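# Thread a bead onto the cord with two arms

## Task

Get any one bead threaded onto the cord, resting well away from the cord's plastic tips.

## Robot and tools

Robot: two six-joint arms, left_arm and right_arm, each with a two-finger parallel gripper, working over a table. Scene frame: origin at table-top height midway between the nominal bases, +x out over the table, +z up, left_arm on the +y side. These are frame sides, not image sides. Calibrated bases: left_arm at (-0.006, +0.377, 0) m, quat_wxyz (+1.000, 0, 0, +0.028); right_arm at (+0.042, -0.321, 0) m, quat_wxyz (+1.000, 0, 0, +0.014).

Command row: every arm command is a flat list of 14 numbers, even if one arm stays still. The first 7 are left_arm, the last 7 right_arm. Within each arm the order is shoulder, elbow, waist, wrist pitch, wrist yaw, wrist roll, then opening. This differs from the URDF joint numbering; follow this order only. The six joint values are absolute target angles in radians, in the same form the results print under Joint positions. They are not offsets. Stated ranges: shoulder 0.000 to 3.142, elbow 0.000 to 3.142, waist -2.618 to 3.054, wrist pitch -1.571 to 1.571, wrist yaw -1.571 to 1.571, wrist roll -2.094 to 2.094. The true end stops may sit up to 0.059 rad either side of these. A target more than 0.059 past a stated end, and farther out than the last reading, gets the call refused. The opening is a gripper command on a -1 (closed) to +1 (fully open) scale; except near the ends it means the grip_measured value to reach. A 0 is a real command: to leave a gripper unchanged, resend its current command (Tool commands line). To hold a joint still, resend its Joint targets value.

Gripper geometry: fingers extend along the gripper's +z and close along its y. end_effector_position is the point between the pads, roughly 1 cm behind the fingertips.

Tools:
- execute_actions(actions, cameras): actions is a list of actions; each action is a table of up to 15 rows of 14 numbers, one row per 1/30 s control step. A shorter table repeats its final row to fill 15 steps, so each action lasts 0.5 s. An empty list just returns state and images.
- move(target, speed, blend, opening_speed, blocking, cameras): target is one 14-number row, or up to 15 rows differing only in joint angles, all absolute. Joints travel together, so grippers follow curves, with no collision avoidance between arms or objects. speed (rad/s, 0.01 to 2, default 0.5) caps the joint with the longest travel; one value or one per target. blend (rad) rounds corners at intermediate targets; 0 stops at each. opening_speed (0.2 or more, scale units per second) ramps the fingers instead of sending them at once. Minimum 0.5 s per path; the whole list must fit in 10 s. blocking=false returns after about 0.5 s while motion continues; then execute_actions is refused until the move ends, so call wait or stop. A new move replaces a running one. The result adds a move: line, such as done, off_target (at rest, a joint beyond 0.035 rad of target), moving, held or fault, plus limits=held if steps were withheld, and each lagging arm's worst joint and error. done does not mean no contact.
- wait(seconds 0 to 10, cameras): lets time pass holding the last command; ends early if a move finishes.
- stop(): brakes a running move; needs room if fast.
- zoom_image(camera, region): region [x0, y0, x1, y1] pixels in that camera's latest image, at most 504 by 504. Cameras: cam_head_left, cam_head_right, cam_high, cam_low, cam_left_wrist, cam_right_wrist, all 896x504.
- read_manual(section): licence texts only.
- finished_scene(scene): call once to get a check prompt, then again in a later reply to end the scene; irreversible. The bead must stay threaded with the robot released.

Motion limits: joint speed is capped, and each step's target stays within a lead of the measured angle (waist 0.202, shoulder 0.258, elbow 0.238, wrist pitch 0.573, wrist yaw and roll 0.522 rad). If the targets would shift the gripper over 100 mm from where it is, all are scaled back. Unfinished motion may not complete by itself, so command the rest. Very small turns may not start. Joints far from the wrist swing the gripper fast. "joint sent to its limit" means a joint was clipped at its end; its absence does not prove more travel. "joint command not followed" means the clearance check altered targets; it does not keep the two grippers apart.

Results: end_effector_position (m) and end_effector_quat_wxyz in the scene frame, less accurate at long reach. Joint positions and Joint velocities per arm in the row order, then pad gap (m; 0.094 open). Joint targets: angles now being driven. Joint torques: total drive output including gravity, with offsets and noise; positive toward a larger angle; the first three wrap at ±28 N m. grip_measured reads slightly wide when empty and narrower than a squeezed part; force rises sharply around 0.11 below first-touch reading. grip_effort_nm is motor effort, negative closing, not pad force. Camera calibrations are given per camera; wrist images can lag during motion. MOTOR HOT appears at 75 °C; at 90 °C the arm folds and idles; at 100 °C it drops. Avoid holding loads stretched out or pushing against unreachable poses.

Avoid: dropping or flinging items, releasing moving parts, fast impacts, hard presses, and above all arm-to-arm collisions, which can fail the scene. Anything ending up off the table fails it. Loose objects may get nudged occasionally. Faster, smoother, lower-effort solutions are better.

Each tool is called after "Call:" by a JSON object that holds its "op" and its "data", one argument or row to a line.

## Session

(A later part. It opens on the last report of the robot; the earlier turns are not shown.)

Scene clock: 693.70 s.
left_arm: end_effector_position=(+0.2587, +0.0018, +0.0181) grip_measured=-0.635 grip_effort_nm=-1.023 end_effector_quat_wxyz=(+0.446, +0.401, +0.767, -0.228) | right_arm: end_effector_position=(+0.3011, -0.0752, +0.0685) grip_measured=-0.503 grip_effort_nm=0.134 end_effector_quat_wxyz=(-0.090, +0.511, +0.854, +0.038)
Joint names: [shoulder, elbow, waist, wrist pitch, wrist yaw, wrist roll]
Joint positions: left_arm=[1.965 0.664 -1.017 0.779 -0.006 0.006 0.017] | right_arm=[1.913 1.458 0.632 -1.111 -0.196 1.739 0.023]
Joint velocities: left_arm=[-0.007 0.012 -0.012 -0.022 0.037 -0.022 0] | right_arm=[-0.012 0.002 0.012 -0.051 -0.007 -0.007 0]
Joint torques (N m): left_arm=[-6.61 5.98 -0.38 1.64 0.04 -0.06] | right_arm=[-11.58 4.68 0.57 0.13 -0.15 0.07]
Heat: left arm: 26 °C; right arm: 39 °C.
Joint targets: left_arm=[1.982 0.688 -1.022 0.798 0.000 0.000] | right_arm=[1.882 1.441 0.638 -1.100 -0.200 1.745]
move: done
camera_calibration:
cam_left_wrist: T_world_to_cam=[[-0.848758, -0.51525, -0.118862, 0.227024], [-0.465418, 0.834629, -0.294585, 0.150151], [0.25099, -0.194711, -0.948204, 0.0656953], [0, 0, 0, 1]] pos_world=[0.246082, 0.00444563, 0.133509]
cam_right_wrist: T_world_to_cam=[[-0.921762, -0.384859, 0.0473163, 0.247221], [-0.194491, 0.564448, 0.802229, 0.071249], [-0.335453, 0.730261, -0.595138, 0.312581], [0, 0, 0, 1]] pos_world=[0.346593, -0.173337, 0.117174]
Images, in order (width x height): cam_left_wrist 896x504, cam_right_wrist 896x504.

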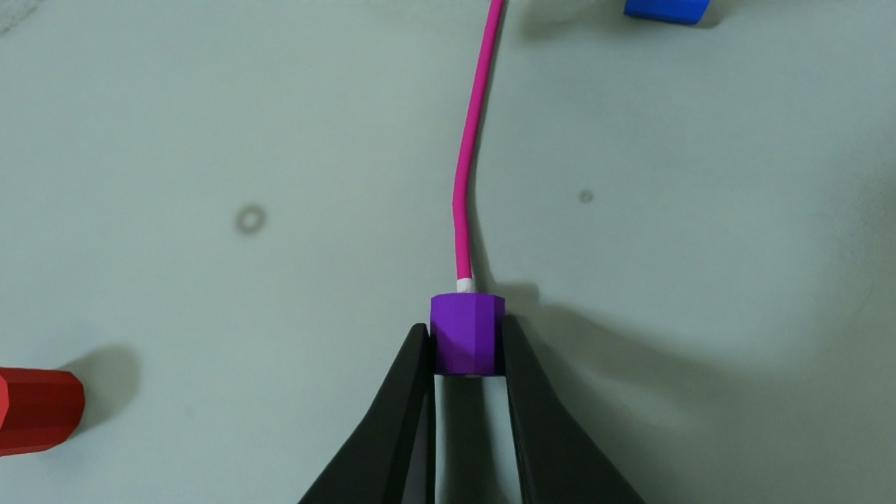

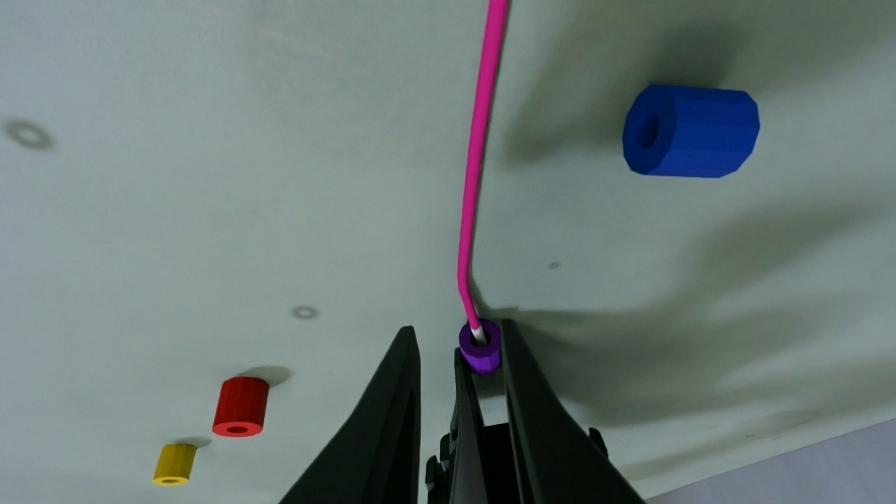

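Call:
{"op": "move", "data": {
  "target": [1.982,0.688,-1.022,0.798,0,0,-0.72,1.957,1.295,0.643,-0.93,-0.2,1.745,-0.5],
  "cameras": ["cam_right_wrist","cam_left_wrist","cam_head_right"],
  "speed": 0.25
}}

Call:
{"op": "zoom_image", "data": {
  "camera": "cam_head_right",
  "region": [370, 200, 490, 320]
}}

Scene clock: 708.70 s.
left_arm: end_effector_position=(+0.2587, +0.0018, +0.0181) grip_measured=-0.635 grip_effort_nm=-1.033 end_effector_quat_wxyz=(+0.446, +0.401, +0.767, -0.228) | right_arm: end_effector_position=(+0.2943, -0.0801, +0.0231) grip_measured=-0.503 grip_effort_nm=0.134 end_effector_quat_wxyz=(-0.093, +0.512, +0.853, +0.033)
Joint names: [shoulder, elbow, waist, wrist pitch, wrist yaw, wrist roll]
Joint positions: left_arm=[1.965 0.664 -1.017 0.779 -0.006 0.006 0.017] | right_arm=[1.943 1.311 0.632 -0.944 -0.197 1.74 0.023]
Joint velocities: left_arm=[-0.002 0.007 -0.027 0.022 0.007 -0.081 0.001] | right_arm=[-0.002 0.007 0.002 0.051 0.11 -0.022 -0.001]
Joint torques (N m): left_arm=[-6.61 5.97 -0.36 1.64 0.04 -0.06] | right_arm=[-8.02 4.33 0.98 0.17 -0.14 0.05]
Heat: left arm: 27 °C; right arm: 35 °C.
Joint targets: left_arm=[1.982 0.688 -1.022 0.798 0.000 0.000] | right_arm=[1.957 1.295 0.643 -0.930 -0.200 1.745]
move: done
camera_calibration:
cam_left_wrist: T_world_to_cam=[[-0.848758, -0.51525, -0.118862, 0.227024], [-0.465418, 0.834629, -0.294585, 0.150151], [0.25099, -0.194711, -0.948204, 0.0656953], [0, 0, 0, 1]] pos_world=[0.246082, 0.00444563, 0.133509]
cam_right_wrist: T_world_to_cam=[[-0.921566, -0.383896, 0.0577861, 0.241065], [-0.186698, 0.568756, 0.801037, 0.107124], [-0.340381, 0.72742, -0.595819, 0.288158], [0, 0, 0, 1]] pos_world=[0.340241, -0.177995, 0.0719494]
Images, in order (width x height): cam_head_right 896x504, cam_left_wrist 896x504, cam_right_wrist 896x504.

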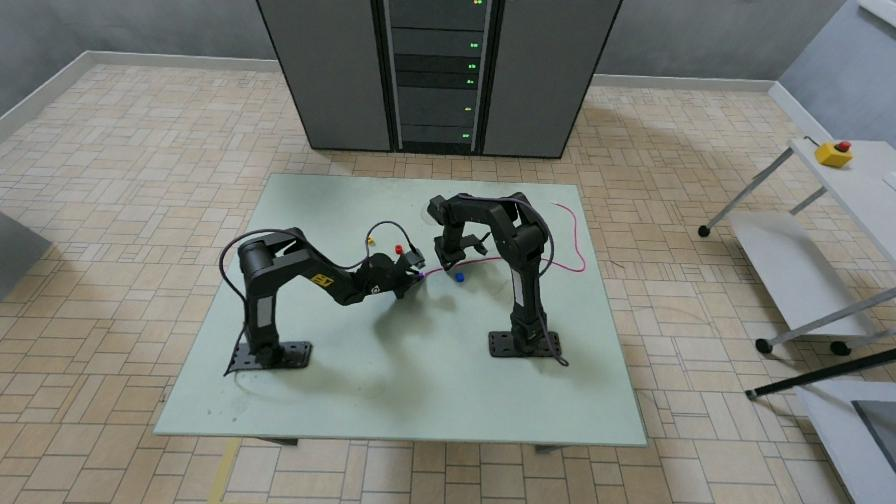

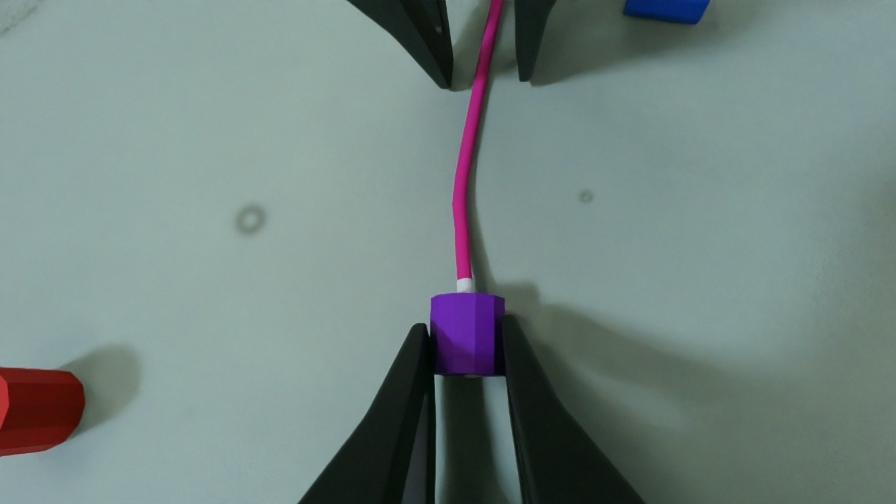

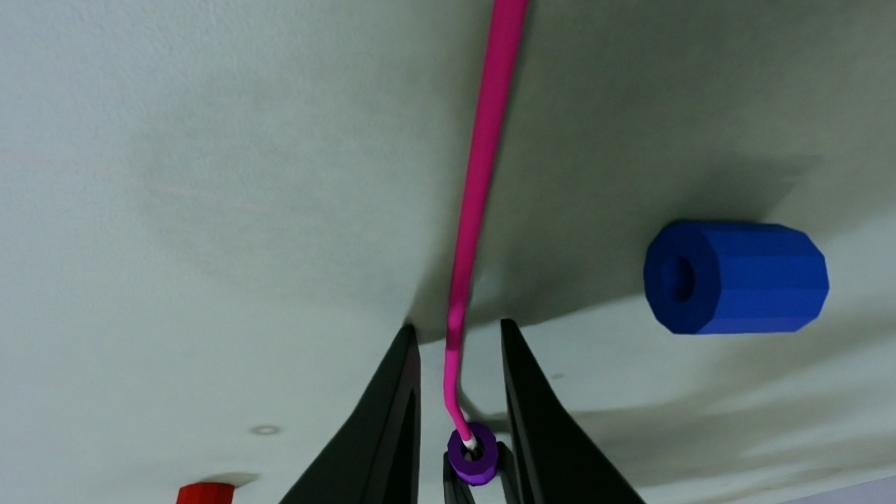

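Scaled by 4.200 from the camera's 896x504 image, which has a finer 1280x720 frame.

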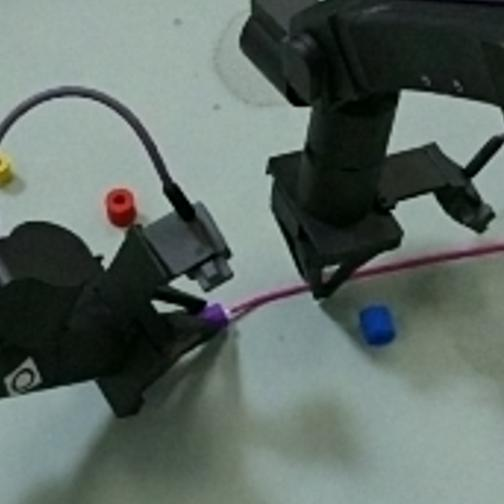

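Call:
{"op": "move", "data": {
  "target": [1.982,0.688,-1.022,0.798,0,0,-0.72,1.957,1.295,0.643,-0.93,-0.2,1.745,-0.98],
  "cameras": ["cam_right_wrist","cam_left_wrist"],
  "opening_speed": 0.6
}}

Call:
{"op": "zoom_image", "data": {
  "camera": "cam_right_wrist",
  "region": [350, 280, 560, 504]
}}

Scene clock: 716.00 s.
left_arm: end_effector_position=(+0.2587, +0.0018, +0.0181) grip_measured=-0.635 grip_effort_nm=-1.028 end_effector_quat_wxyz=(+0.446, +0.401, +0.767, -0.228) | right_arm: end_effector_position=(+0.2942, -0.0777, +0.0243) grip_measured=-0.979 grip_effort_nm=-0.076 end_effector_quat_wxyz=(-0.097, +0.511, +0.853, +0.038)
Joint names: [shoulder, elbow, waist, wrist pitch, wrist yaw, wrist roll]
Joint positions: left_arm=[1.965 0.664 -1.017 0.779 -0.006 0.006 0.017] | right_arm=[1.941 1.311 0.632 -0.94 -0.208 1.74 0.001]
Joint velocities: left_arm=[-0.012 -0.007 -0.017 -0.007 -0.051 -0.081 0] | right_arm=[-0.007 0.007 0.007 -0.051 -0.081 -0.022 0]
Joint torques (N m): left_arm=[-6.6 5.98 -0.38 1.64 0.04 -0.07] | right_arm=[-7.82 4.38 1.02 0.12 -0.04 0.06]
Heat: left arm: 27 °C; right arm: 34 °C.
Joint targets: left_arm=[1.982 0.688 -1.022 0.798 0.000 0.000] | right_arm=[1.957 1.295 0.643 -0.930 -0.200 1.745]
move: done
camera_calibration:
cam_left_wrist: T_world_to_cam=[[-0.848758, -0.51525, -0.118862, 0.227024], [-0.465418, 0.834629, -0.294585, 0.150151], [0.25099, -0.194711, -0.948204, 0.0656953], [0, 0, 0, 1]] pos_world=[0.246082, 0.00444563, 0.133509]
cam_right_wrist: T_world_to_cam=[[-0.921488, -0.384613, 0.0541543, 0.241777], [-0.185407, 0.558094, 0.808798, 0.103403], [-0.341297, 0.735258, -0.585587, 0.287676], [0, 0, 0, 1]] pos_world=[0.340149, -0.176234, 0.071734]
Images, in order (width x height): cam_left_wrist 896x504, cam_right_wrist 896x504.

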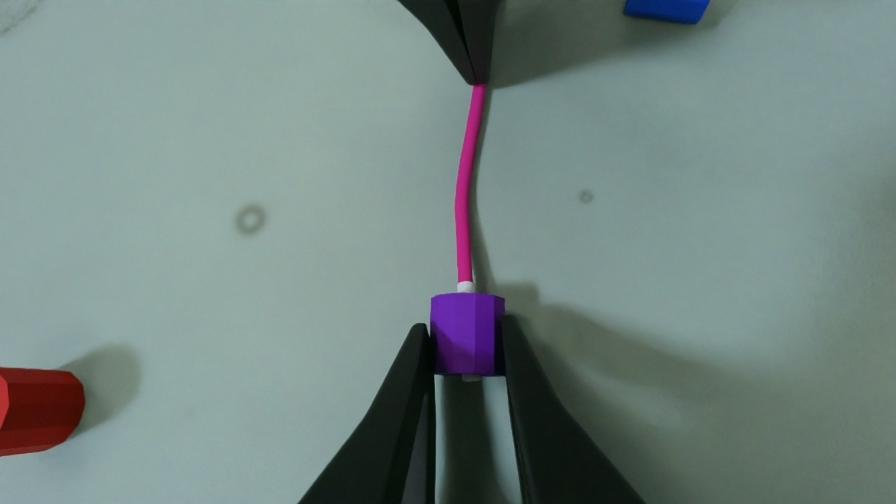

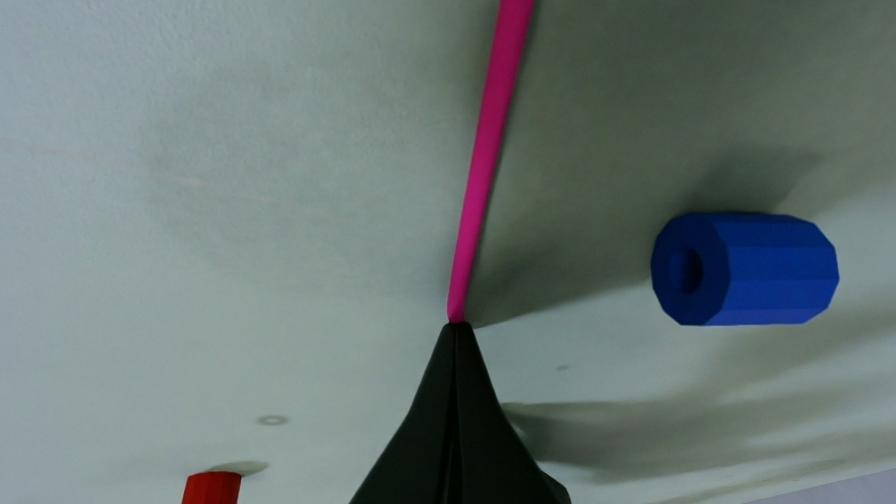

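Scaled by 2.250 from the camera's 896x504 image, which has a finer 1280x720 frame.

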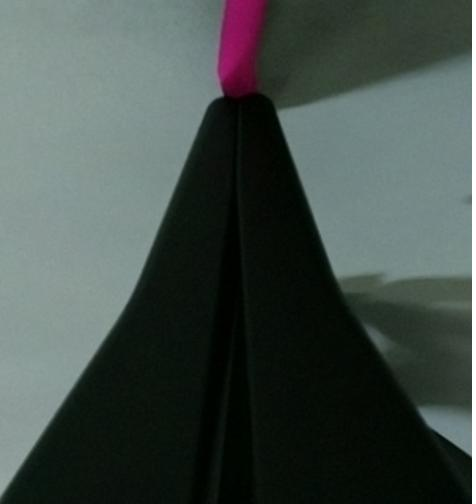

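Call:
{"op": "move", "data": {
  "target": [1.982,0.688,-1.022,0.798,0,0,-0.72,1.968,1.36,0.678,-0.968,-0.2,1.781,-0.98],
  "cameras": ["cam_right_wrist","cam_left_wrist"],
  "speed": 0.1
}}

Call:
{"op": "zoom_image", "data": {
  "camera": "cam_left_wrist",
  "region": [360, 20, 580, 420]
}}

Scene clock: 732.73 s.
left_arm: end_effector_position=(+0.2587, +0.0018, +0.0181) grip_measured=-0.635 grip_effort_nm=-1.028 end_effector_quat_wxyz=(+0.446, +0.401, +0.767, -0.228) | right_arm: end_effector_position=(+0.2882, -0.0661, +0.0258) grip_measured=-0.979 grip_effort_nm=-0.081 end_effector_quat_wxyz=(-0.095, +0.509, +0.855, +0.037)
Joint names: [shoulder, elbow, waist, wrist pitch, wrist yaw, wrist roll]
Joint positions: left_arm=[1.965 0.664 -1.017 0.779 -0.006 0.006 0.017] | right_arm=[1.946 1.326 0.671 -0.942 -0.204 1.774 0.001]
Joint velocities: left_arm=[-0.007 -0.017 0.012 -0.022 0.007 -0.066 0] | right_arm=[0.007 0.002 -0.022 0.066 0.007 0.007 0.001]
Joint torques (N m): left_arm=[-6.61 5.98 -0.36 1.63 0.04 -0.06] | right_arm=[-7.54 8.25 0.65 -0.23 -0.09 0.05]
Heat: left arm: 27 °C; right arm: 33 °C.
Joint targets: left_arm=[1.982 0.688 -1.022 0.798 0.000 0.000] | right_arm=[1.968 1.360 0.678 -0.968 -0.200 1.781]
move: done
camera_calibration:
cam_left_wrist: T_world_to_cam=[[-0.848758, -0.51525, -0.118862, 0.227024], [-0.465418, 0.834629, -0.294585, 0.150151], [0.25099, -0.194711, -0.948204, 0.0656953], [0, 0, 0, 1]] pos_world=[0.246082, 0.00444563, 0.133509]
cam_right_wrist: T_world_to_cam=[[-0.919772, -0.388949, 0.0523202, 0.239906], [-0.190911, 0.559915, 0.806256, 0.0963408], [-0.342887, 0.731583, -0.589249, 0.278313], [0, 0, 0, 1]] pos_world=[0.334481, -0.164241, 0.0737684]
Images, in order (width x height): cam_left_wrist 896x504, cam_right_wrist 896x504.

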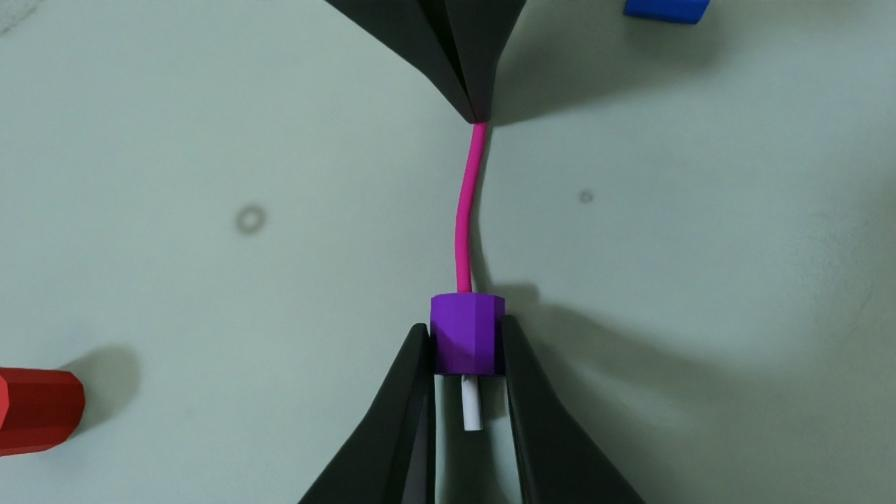

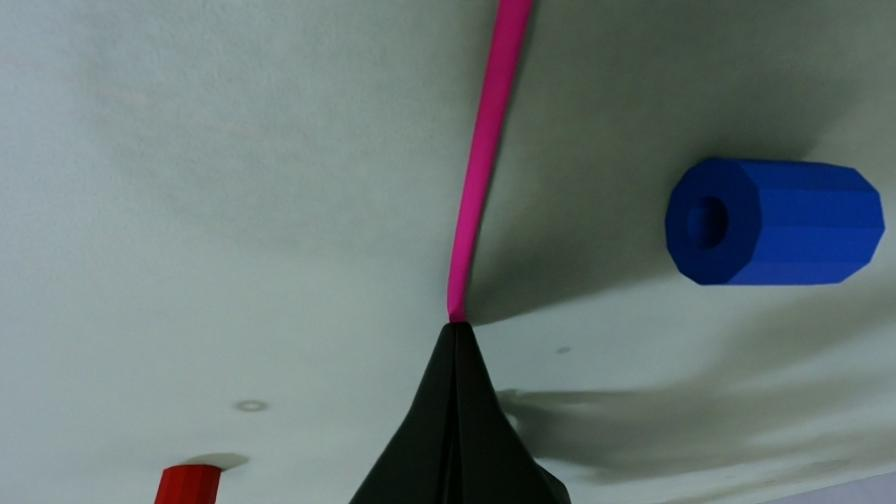

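Scaled by 1.260 from the camera's 896x504 image, which has a finer 1280x720 frame.

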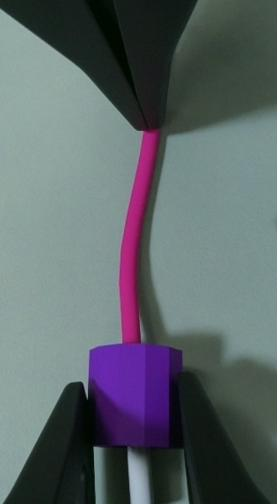

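Call:
{"op": "move", "data": {
  "target": [1.982,0.688,-1.022,0.798,0,0,-0.72,1.993,1.399,0.716,-0.985,-0.2,1.819,-0.98],
  "cameras": ["cam_head_right","cam_left_wrist"],
  "speed": 0.1
}}

Call:
{"op": "zoom_image", "data": {
  "camera": "cam_left_wrist",
  "region": [360, 20, 580, 504]
}}

Call:
{"op": "zoom_image", "data": {
  "camera": "cam_head_right",
  "region": [370, 200, 490, 320]
}}

Scene clock: 749.23 s.
left_arm: end_effector_position=(+0.2587, +0.0018, +0.0181) grip_measured=-0.635 grip_effort_nm=-1.033 end_effector_quat_wxyz=(+0.446, +0.401, +0.767, -0.228) | right_arm: end_effector_position=(+0.2831, -0.0521, +0.0262) grip_measured=-0.979 grip_effort_nm=-0.081 end_effector_quat_wxyz=(-0.096, +0.509, +0.855, +0.033)
Joint names: [shoulder, elbow, waist, wrist pitch, wrist yaw, wrist roll]
Joint positions: left_arm=[1.965 0.664 -1.017 0.779 -0.006 0.006 0.017] | right_arm=[1.972 1.364 0.71 -0.956 -0.204 1.812 0.001]
Joint velocities: left_arm=[-0.002 -0.007 -0.032 -0.037 0.007 -0.007 -0.001] | right_arm=[0.022 0.012 0.002 -0.022 -0.066 0.051 0.001]
Joint torques (N m): left_arm=[-6.61 5.98 -0.38 1.64 0.04 -0.07] | right_arm=[-7.8 8.34 0.44 -0.27 -0.08 0.08]
Heat: left arm: 28 °C; right arm: 32 °C.
Joint targets: left_arm=[1.982 0.688 -1.022 0.798 0.000 0.000] | right_arm=[1.993 1.399 0.716 -0.985 -0.200 1.819]
move: done
camera_calibration:
cam_left_wrist: T_world_to_cam=[[-0.848758, -0.51525, -0.118862, 0.227024], [-0.465418, 0.834629, -0.294585, 0.150151], [0.25099, -0.194711, -0.948204, 0.0656953], [0, 0, 0, 1]] pos_world=[0.246082, 0.00444563, 0.133509]
Images, in order (width x height): cam_head_right 896x504, cam_left_wrist 896x504.

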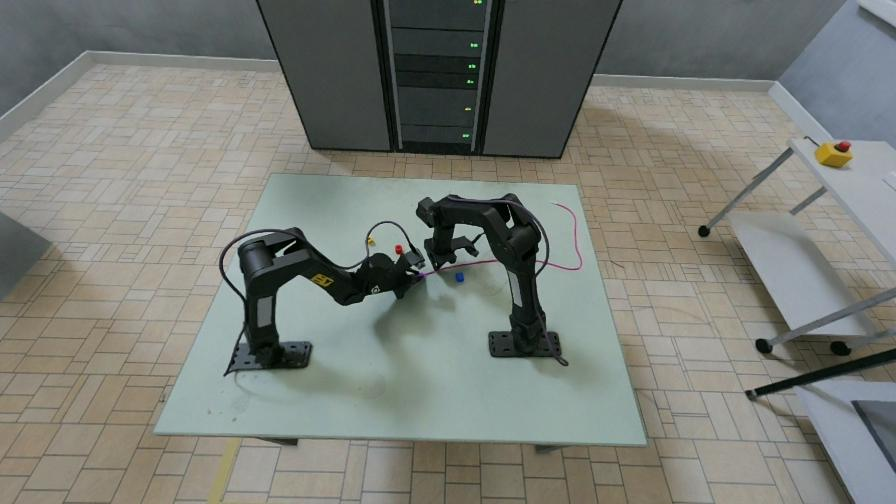

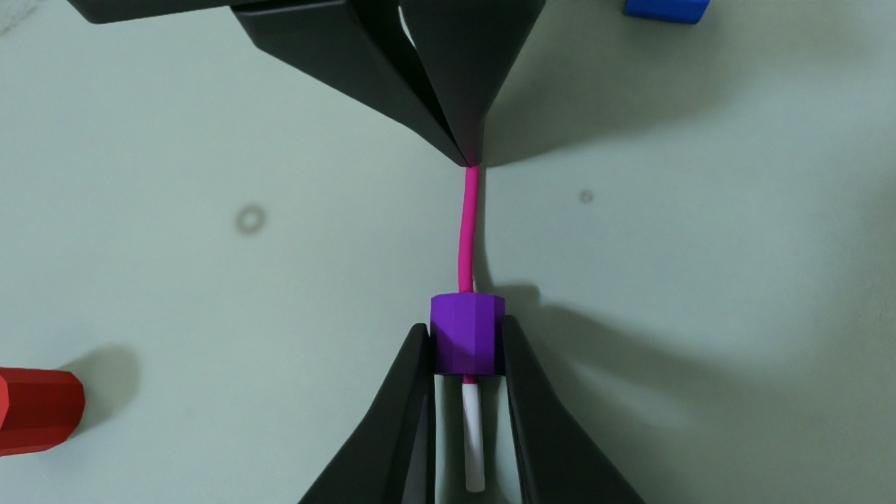

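Scaled by 1.041 from the camera's 896x504 image, which has a finer 1280x720 frame.

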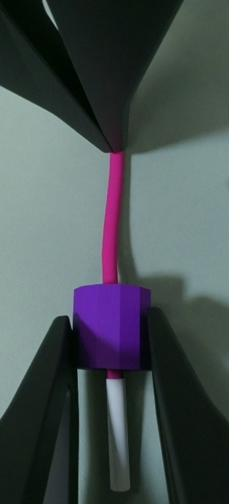

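Scaled by 4.200 from the camera's 896x504 image, which has a finer 1280x720 frame.

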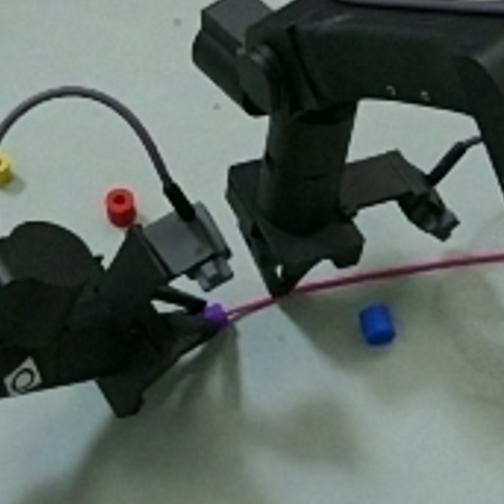

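Call:
{"op": "move", "data": {
  "target": [1.982,0.688,-1.022,0.798,0,0,-0.72,1.993,1.399,0.716,-0.985,-0.2,1.819,-0.5],
  "cameras": [],
  "opening_speed": 0.8
}}

Call:
{"op": "move", "data": {
  "target": [1.982,0.688,-1.022,0.798,0,0,-0.72,1.920,1.297,0.630,-0.93,-0.2,1.745,-0.5],
  "cameras": ["cam_right_wrist","cam_left_wrist"],
  "speed": 0.15
}}

Scene clock: 763.90 s.
left_arm: end_effector_position=(+0.2587, +0.0018, +0.0181) grip_measured=-0.635 grip_effort_nm=-1.033 end_effector_quat_wxyz=(+0.446, +0.401, +0.767, -0.228) | right_arm: end_effector_position=(+0.2829, -0.0523, +0.0262) grip_measured=-0.503 grip_effort_nm=0.134 end_effector_quat_wxyz=(-0.096, +0.510, +0.854, +0.032)
Joint names: [shoulder, elbow, waist, wrist pitch, wrist yaw, wrist roll]
Joint positions: left_arm=[1.965 0.664 -1.017 0.779 -0.006 0.006 0.017] | right_arm=[1.972 1.364 0.71 -0.957 -0.204 1.814 0.023]
Joint velocities: left_arm=[-0.002 0.007 -0.012 0.037 -0.095 -0.051 -0.001] | right_arm=[0.007 0.002 -0.007 0.007 0.037 -0.051 -0.001]
Joint torques (N m): left_arm=[-6.63 5.98 -0.36 1.64 0.04 -0.07] | right_arm=[-7.83 8.36 0.53 -0.25 -0.09 0.04]
Heat: left arm: 28 °C; right arm: 34 °C.
Joint targets: left_arm=[1.982 0.688 -1.022 0.798 0.000 0.000] | right_arm=[1.993 1.399 0.716 -0.985 -0.200 1.819]
move: done
No camera images: "cameras" was empty.

Scene clock: 765.10 s.
left_arm: end_effector_position=(+0.2587, +0.0018, +0.0181) grip_measured=-0.635 grip_effort_nm=-1.028 end_effector_quat_wxyz=(+0.446, +0.401, +0.767, -0.228) | right_arm: end_effector_position=(+0.2945, -0.0752, +0.0231) grip_measured=-0.503 grip_effort_nm=0.129 end_effector_quat_wxyz=(-0.097, +0.513, +0.852, +0.037)
Joint names: [shoulder, elbow, waist, wrist pitch, wrist yaw, wrist roll]
Joint positions: left_arm=[1.965 0.664 -1.017 0.779 -0.006 0.006 0.017] | right_arm=[1.951 1.321 0.638 -0.941 -0.207 1.749 0.023]
Joint velocities: left_arm=[0.002 -0.007 0.002 -0.051 -0.007 0.022 -0.002] | right_arm=[-0.012 -0.002 -0.012 0.037 0.066 -0.007 0.001]
Joint torques (N m): left_arm=[-6.63 5.98 -0.36 1.64 0.04 -0.07] | right_arm=[-11.71 3.88 -0.65 0.12 -0.03 -0.05]
Heat: left arm: 28 °C; right arm: 34 °C.
Joint targets: left_arm=[1.982 0.688 -1.022 0.798 0.000 0.000] | right_arm=[1.920 1.297 0.630 -0.930 -0.200 1.745]
move: done
camera_calibration:
cam_left_wrist: T_world_to_cam=[[-0.848758, -0.51525, -0.118862, 0.227024], [-0.465418, 0.834629, -0.294585, 0.150151], [0.25099, -0.194711, -0.948204, 0.0656953], [0, 0, 0, 1]] pos_world=[0.246082, 0.00444563, 0.133509]
cam_right_wrist: T_world_to_cam=[[-0.922894, -0.380767, 0.0572909, 0.243797], [-0.181468, 0.561328, 0.807453, 0.102134], [-0.339611, 0.734798, -0.587143, 0.284702], [0, 0, 0, 1]] pos_world=[0.340221, -0.173699, 0.070725]
Images, in order (width x height): cam_left_wrist 896x504, cam_right_wrist 896x504.

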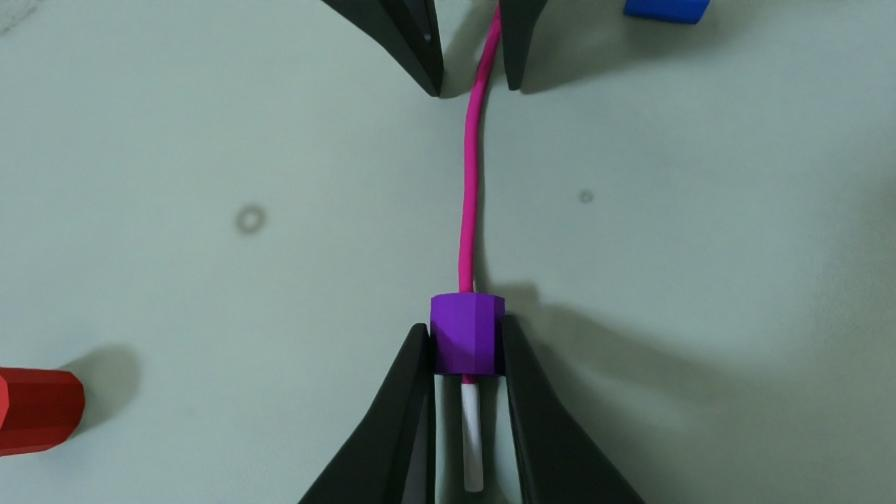

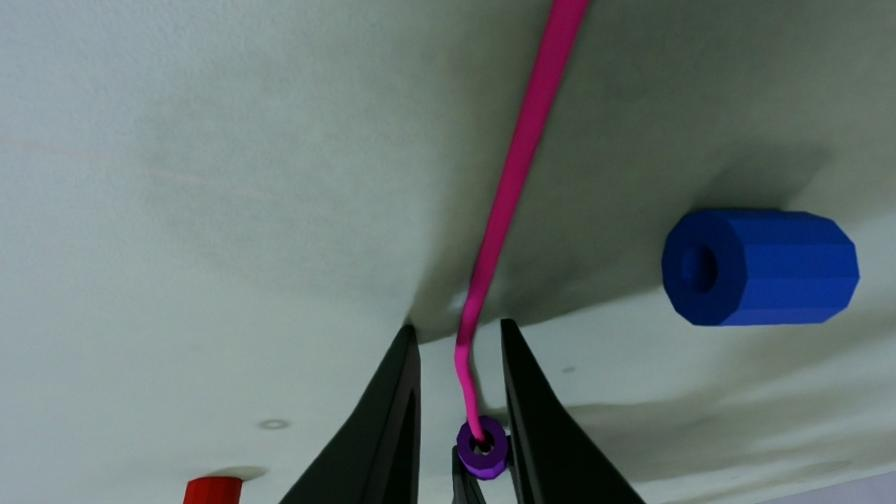

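Call:
{"op": "move", "data": {
  "target": [1.982,0.688,-1.022,0.798,0,0,-0.72,1.920,1.297,0.630,-0.93,-0.2,1.745,-0.98],
  "cameras": [],
  "opening_speed": 0.8
}}

Call:
{"op": "move", "data": {
  "target": [
    [1.982,0.688,-1.022,0.798,0,0,-0.72,1.968,1.36,0.678,-0.968,-0.2,1.781,-0.98],
    [1.982,0.688,-1.022,0.798,0,0,-0.72,1.993,1.399,0.716,-0.985,-0.2,1.819,-0.98]
  ],
  "cameras": ["cam_right_wrist","cam_left_wrist"],
  "speed": 0.1,
  "blend": 0.02
}}

Scene clock: 774.07 s.
left_arm: end_effector_position=(+0.2587, +0.0018, +0.0181) grip_measured=-0.635 grip_effort_nm=-1.033 end_effector_quat_wxyz=(+0.446, +0.401, +0.767, -0.228) | right_arm: end_effector_position=(+0.2954, -0.0745, +0.0235) grip_measured=-0.973 grip_effort_nm=-1.004 end_effector_quat_wxyz=(-0.096, +0.513, +0.852, +0.039)
Joint names: [shoulder, elbow, waist, wrist pitch, wrist yaw, wrist roll]
Joint positions: left_arm=[1.965 0.664 -1.017 0.779 -0.006 0.006 0.017] | right_arm=[1.95 1.321 0.638 -0.937 -0.207 1.748 0.001]
Joint velocities: left_arm=[-0.007 0.012 -0.012 -0.051 -0.081 -0.022 0] | right_arm=[0.007 -0.017 -0.007 -0.007 -0.066 0.051 -0.002]
Joint torques (N m): left_arm=[-6.61 5.97 -0.36 1.64 0.04 -0.07] | right_arm=[-11.6 3.85 -0.64 0.09 -0.06 -0.02]
Heat: left arm: 28 °C; right arm: 35 °C.
Joint targets: left_arm=[1.982 0.688 -1.022 0.798 0.000 0.000] | right_arm=[1.920 1.297 0.630 -0.930 -0.200 1.745]
move: done
No camera images: "cameras" was empty.

Scene clock: 775.60 s.
left_arm: end_effector_position=(+0.2587, +0.0018, +0.0181) grip_measured=-0.635 grip_effort_nm=-1.023 end_effector_quat_wxyz=(+0.446, +0.401, +0.767, -0.228) | right_arm: end_effector_position=(+0.2823, -0.0513, +0.0262) grip_measured=-0.979 grip_effort_nm=-0.076 end_effector_quat_wxyz=(-0.099, +0.509, +0.855, +0.033)
Joint names: [shoulder, elbow, waist, wrist pitch, wrist yaw, wrist roll]
Joint positions: left_arm=[1.965 0.664 -1.017 0.779 -0.006 0.006 0.017] | right_arm=[1.972 1.364 0.71 -0.956 -0.209 1.812 0.001]
Joint velocities: left_arm=[0.017 0.012 0.012 0.022 0.022 0.037 0.001] | right_arm=[-0.012 0.002 0.012 -0.007 0.022 -0.066 -0.001]
Joint torques (N m): left_arm=[-6.61 5.97 -0.38 1.63 0.03 -0.07] | right_arm=[-7.8 8.4 0.5 -0.26 -0.02 0.07]
Heat: left arm: 28 °C; right arm: 35 °C.
Joint targets: left_arm=[1.982 0.688 -1.022 0.798 0.000 0.000] | right_arm=[1.993 1.399 0.716 -0.985 -0.200 1.819]
move: done; blend cut to 0.0195 rad at target 1
camera_calibration:
cam_left_wrist: T_world_to_cam=[[-0.848758, -0.51525, -0.118862, 0.227024], [-0.465418, 0.834629, -0.294585, 0.150151], [0.25099, -0.194711, -0.948204, 0.0656953], [0, 0, 0, 1]] pos_world=[0.246082, 0.00444563, 0.133509]
cam_right_wrist: T_world_to_cam=[[-0.918305, -0.390645, 0.0641332, 0.239416], [-0.182477, 0.561464, 0.807131, 0.0843055], [-0.35131, 0.729489, -0.586879, 0.267918], [0, 0, 0, 1]] pos_world=[0.329363, -0.149251, 0.073835]
Images, in order (width x height): cam_left_wrist 896x504, cam_right_wrist 896x504.

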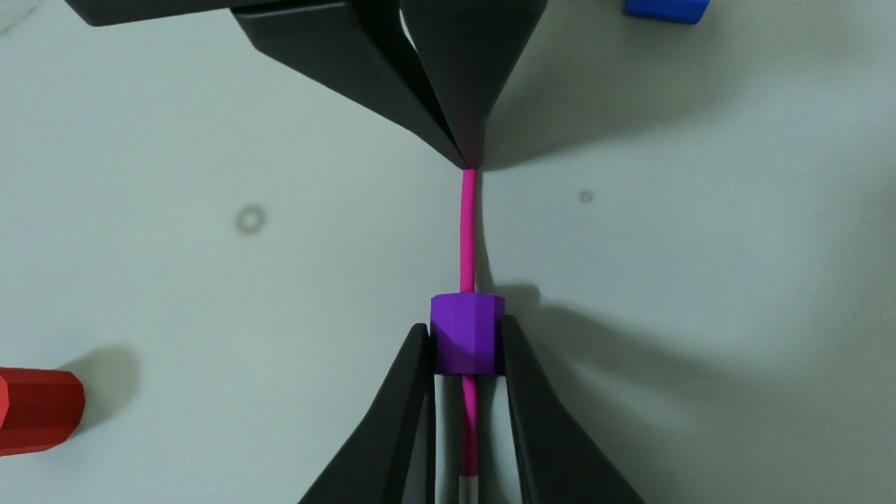

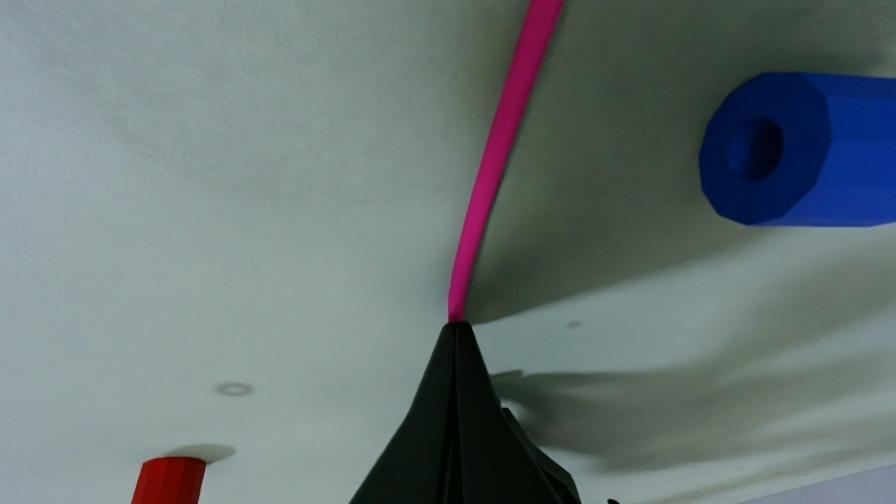

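Call:
{"op": "move", "data": {
  "target": [1.982,0.688,-1.022,0.798,0,0,-0.72,1.993,1.399,0.716,-0.985,-0.2,1.819,-0.5],
  "cameras": [],
  "opening_speed": 0.8
}}

Call:
{"op": "move", "data": {
  "target": [1.982,0.688,-1.022,0.798,0,0,-0.72,1.925,1.300,0.630,-0.93,-0.2,1.745,-0.5],
  "cameras": ["cam_right_wrist","cam_left_wrist"],
  "speed": 0.15
}}

Scene clock: 781.37 s.
left_arm: end_effector_position=(+0.2587, +0.0018, +0.0181) grip_measured=-0.635 grip_effort_nm=-1.028 end_effector_quat_wxyz=(+0.446, +0.401, +0.767, -0.228) | right_arm: end_effector_position=(+0.2821, -0.0515, +0.0262) grip_measured=-0.503 grip_effort_nm=0.139 end_effector_quat_wxyz=(-0.099, +0.509, +0.854, +0.033)
Joint names: [shoulder, elbow, waist, wrist pitch, wrist yaw, wrist roll]
Joint positions: left_arm=[1.965 0.664 -1.017 0.779 -0.006 0.006 0.017] | right_arm=[1.972 1.364 0.71 -0.957 -0.209 1.813 0.023]
Joint velocities: left_arm=[0.017 -0.007 -0.012 -0.125 0.022 -0.022 0] | right_arm=[0.017 0.002 0.002 -0.037 -0.037 0.051 0]
Joint torques (N m): left_arm=[-6.63 5.97 -0.36 1.64 0.04 -0.07] | right_arm=[-7.86 8.38 0.51 -0.25 -0.02 0.06]
Heat: left arm: 28 °C; right arm: 35 °C.
Joint targets: left_arm=[1.982 0.688 -1.022 0.798 0.000 0.000] | right_arm=[1.993 1.399 0.716 -0.985 -0.200 1.819]
move: done
No camera images: "cameras" was empty.

Scene clock: 782.53 s.
left_arm: end_effector_position=(+0.2587, +0.0018, +0.0181) grip_measured=-0.635 grip_effort_nm=-1.028 end_effector_quat_wxyz=(+0.446, +0.401, +0.767, -0.228) | right_arm: end_effector_position=(+0.2945, -0.0736, +0.0230) grip_measured=-0.503 grip_effort_nm=0.129 end_effector_quat_wxyz=(-0.099, +0.513, +0.852, +0.038)
Joint names: [shoulder, elbow, waist, wrist pitch, wrist yaw, wrist roll]
Joint positions: left_arm=[1.965 0.664 -1.017 0.779 -0.006 0.006 0.017] | right_arm=[1.955 1.325 0.638 -0.941 -0.213 1.749 0.023]
Joint velocities: left_arm=[0.012 0.012 0.007 -0.007 0.051 0.022 0] | right_arm=[-0.012 0.002 0.007 0.007 -0.007 0.022 0]
Joint torques (N m): left_arm=[-6.6 5.97 -0.38 1.64 0.04 -0.07] | right_arm=[-11.56 3.79 -0.77 0.12 -0.01 -0.03]
Heat: left arm: 28 °C; right arm: 35 °C.
Joint targets: left_arm=[1.982 0.688 -1.022 0.798 0.000 0.000] | right_arm=[1.925 1.300 0.630 -0.930 -0.200 1.745]
move: done
camera_calibration:
cam_left_wrist: T_world_to_cam=[[-0.848758, -0.51525, -0.118862, 0.227024], [-0.465418, 0.834629, -0.294585, 0.150151], [0.25099, -0.194711, -0.948204, 0.0656953], [0, 0, 0, 1]] pos_world=[0.246082, 0.00444563, 0.133509]
cam_right_wrist: T_world_to_cam=[[-0.922292, -0.382073, 0.058288, 0.244084], [-0.179728, 0.557494, 0.810492, 0.100455], [-0.342163, 0.737035, -0.582842, 0.284369], [0, 0, 0, 1]] pos_world=[0.340472, -0.172335, 0.0700973]
Images, in order (width x height): cam_left_wrist 896x504, cam_right_wrist 896x504.

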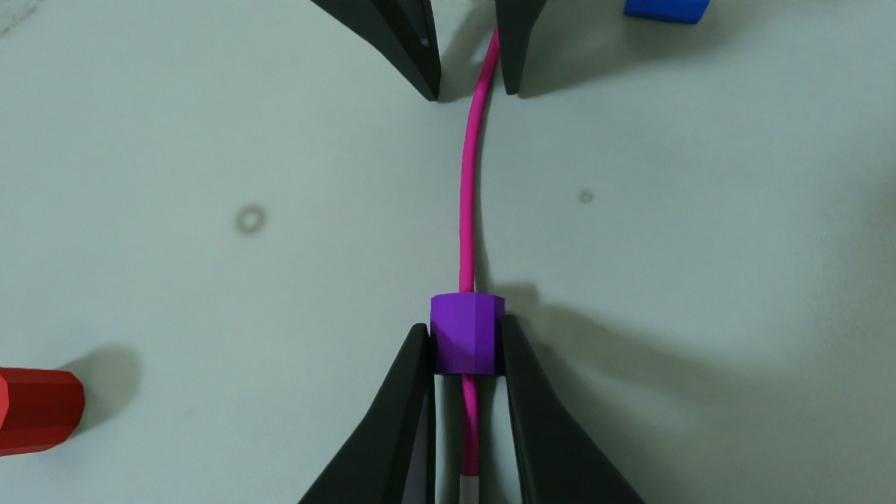

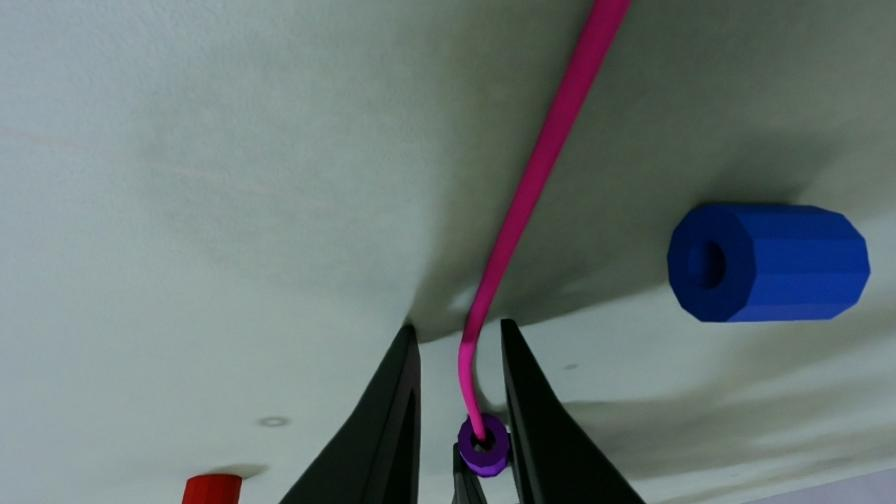

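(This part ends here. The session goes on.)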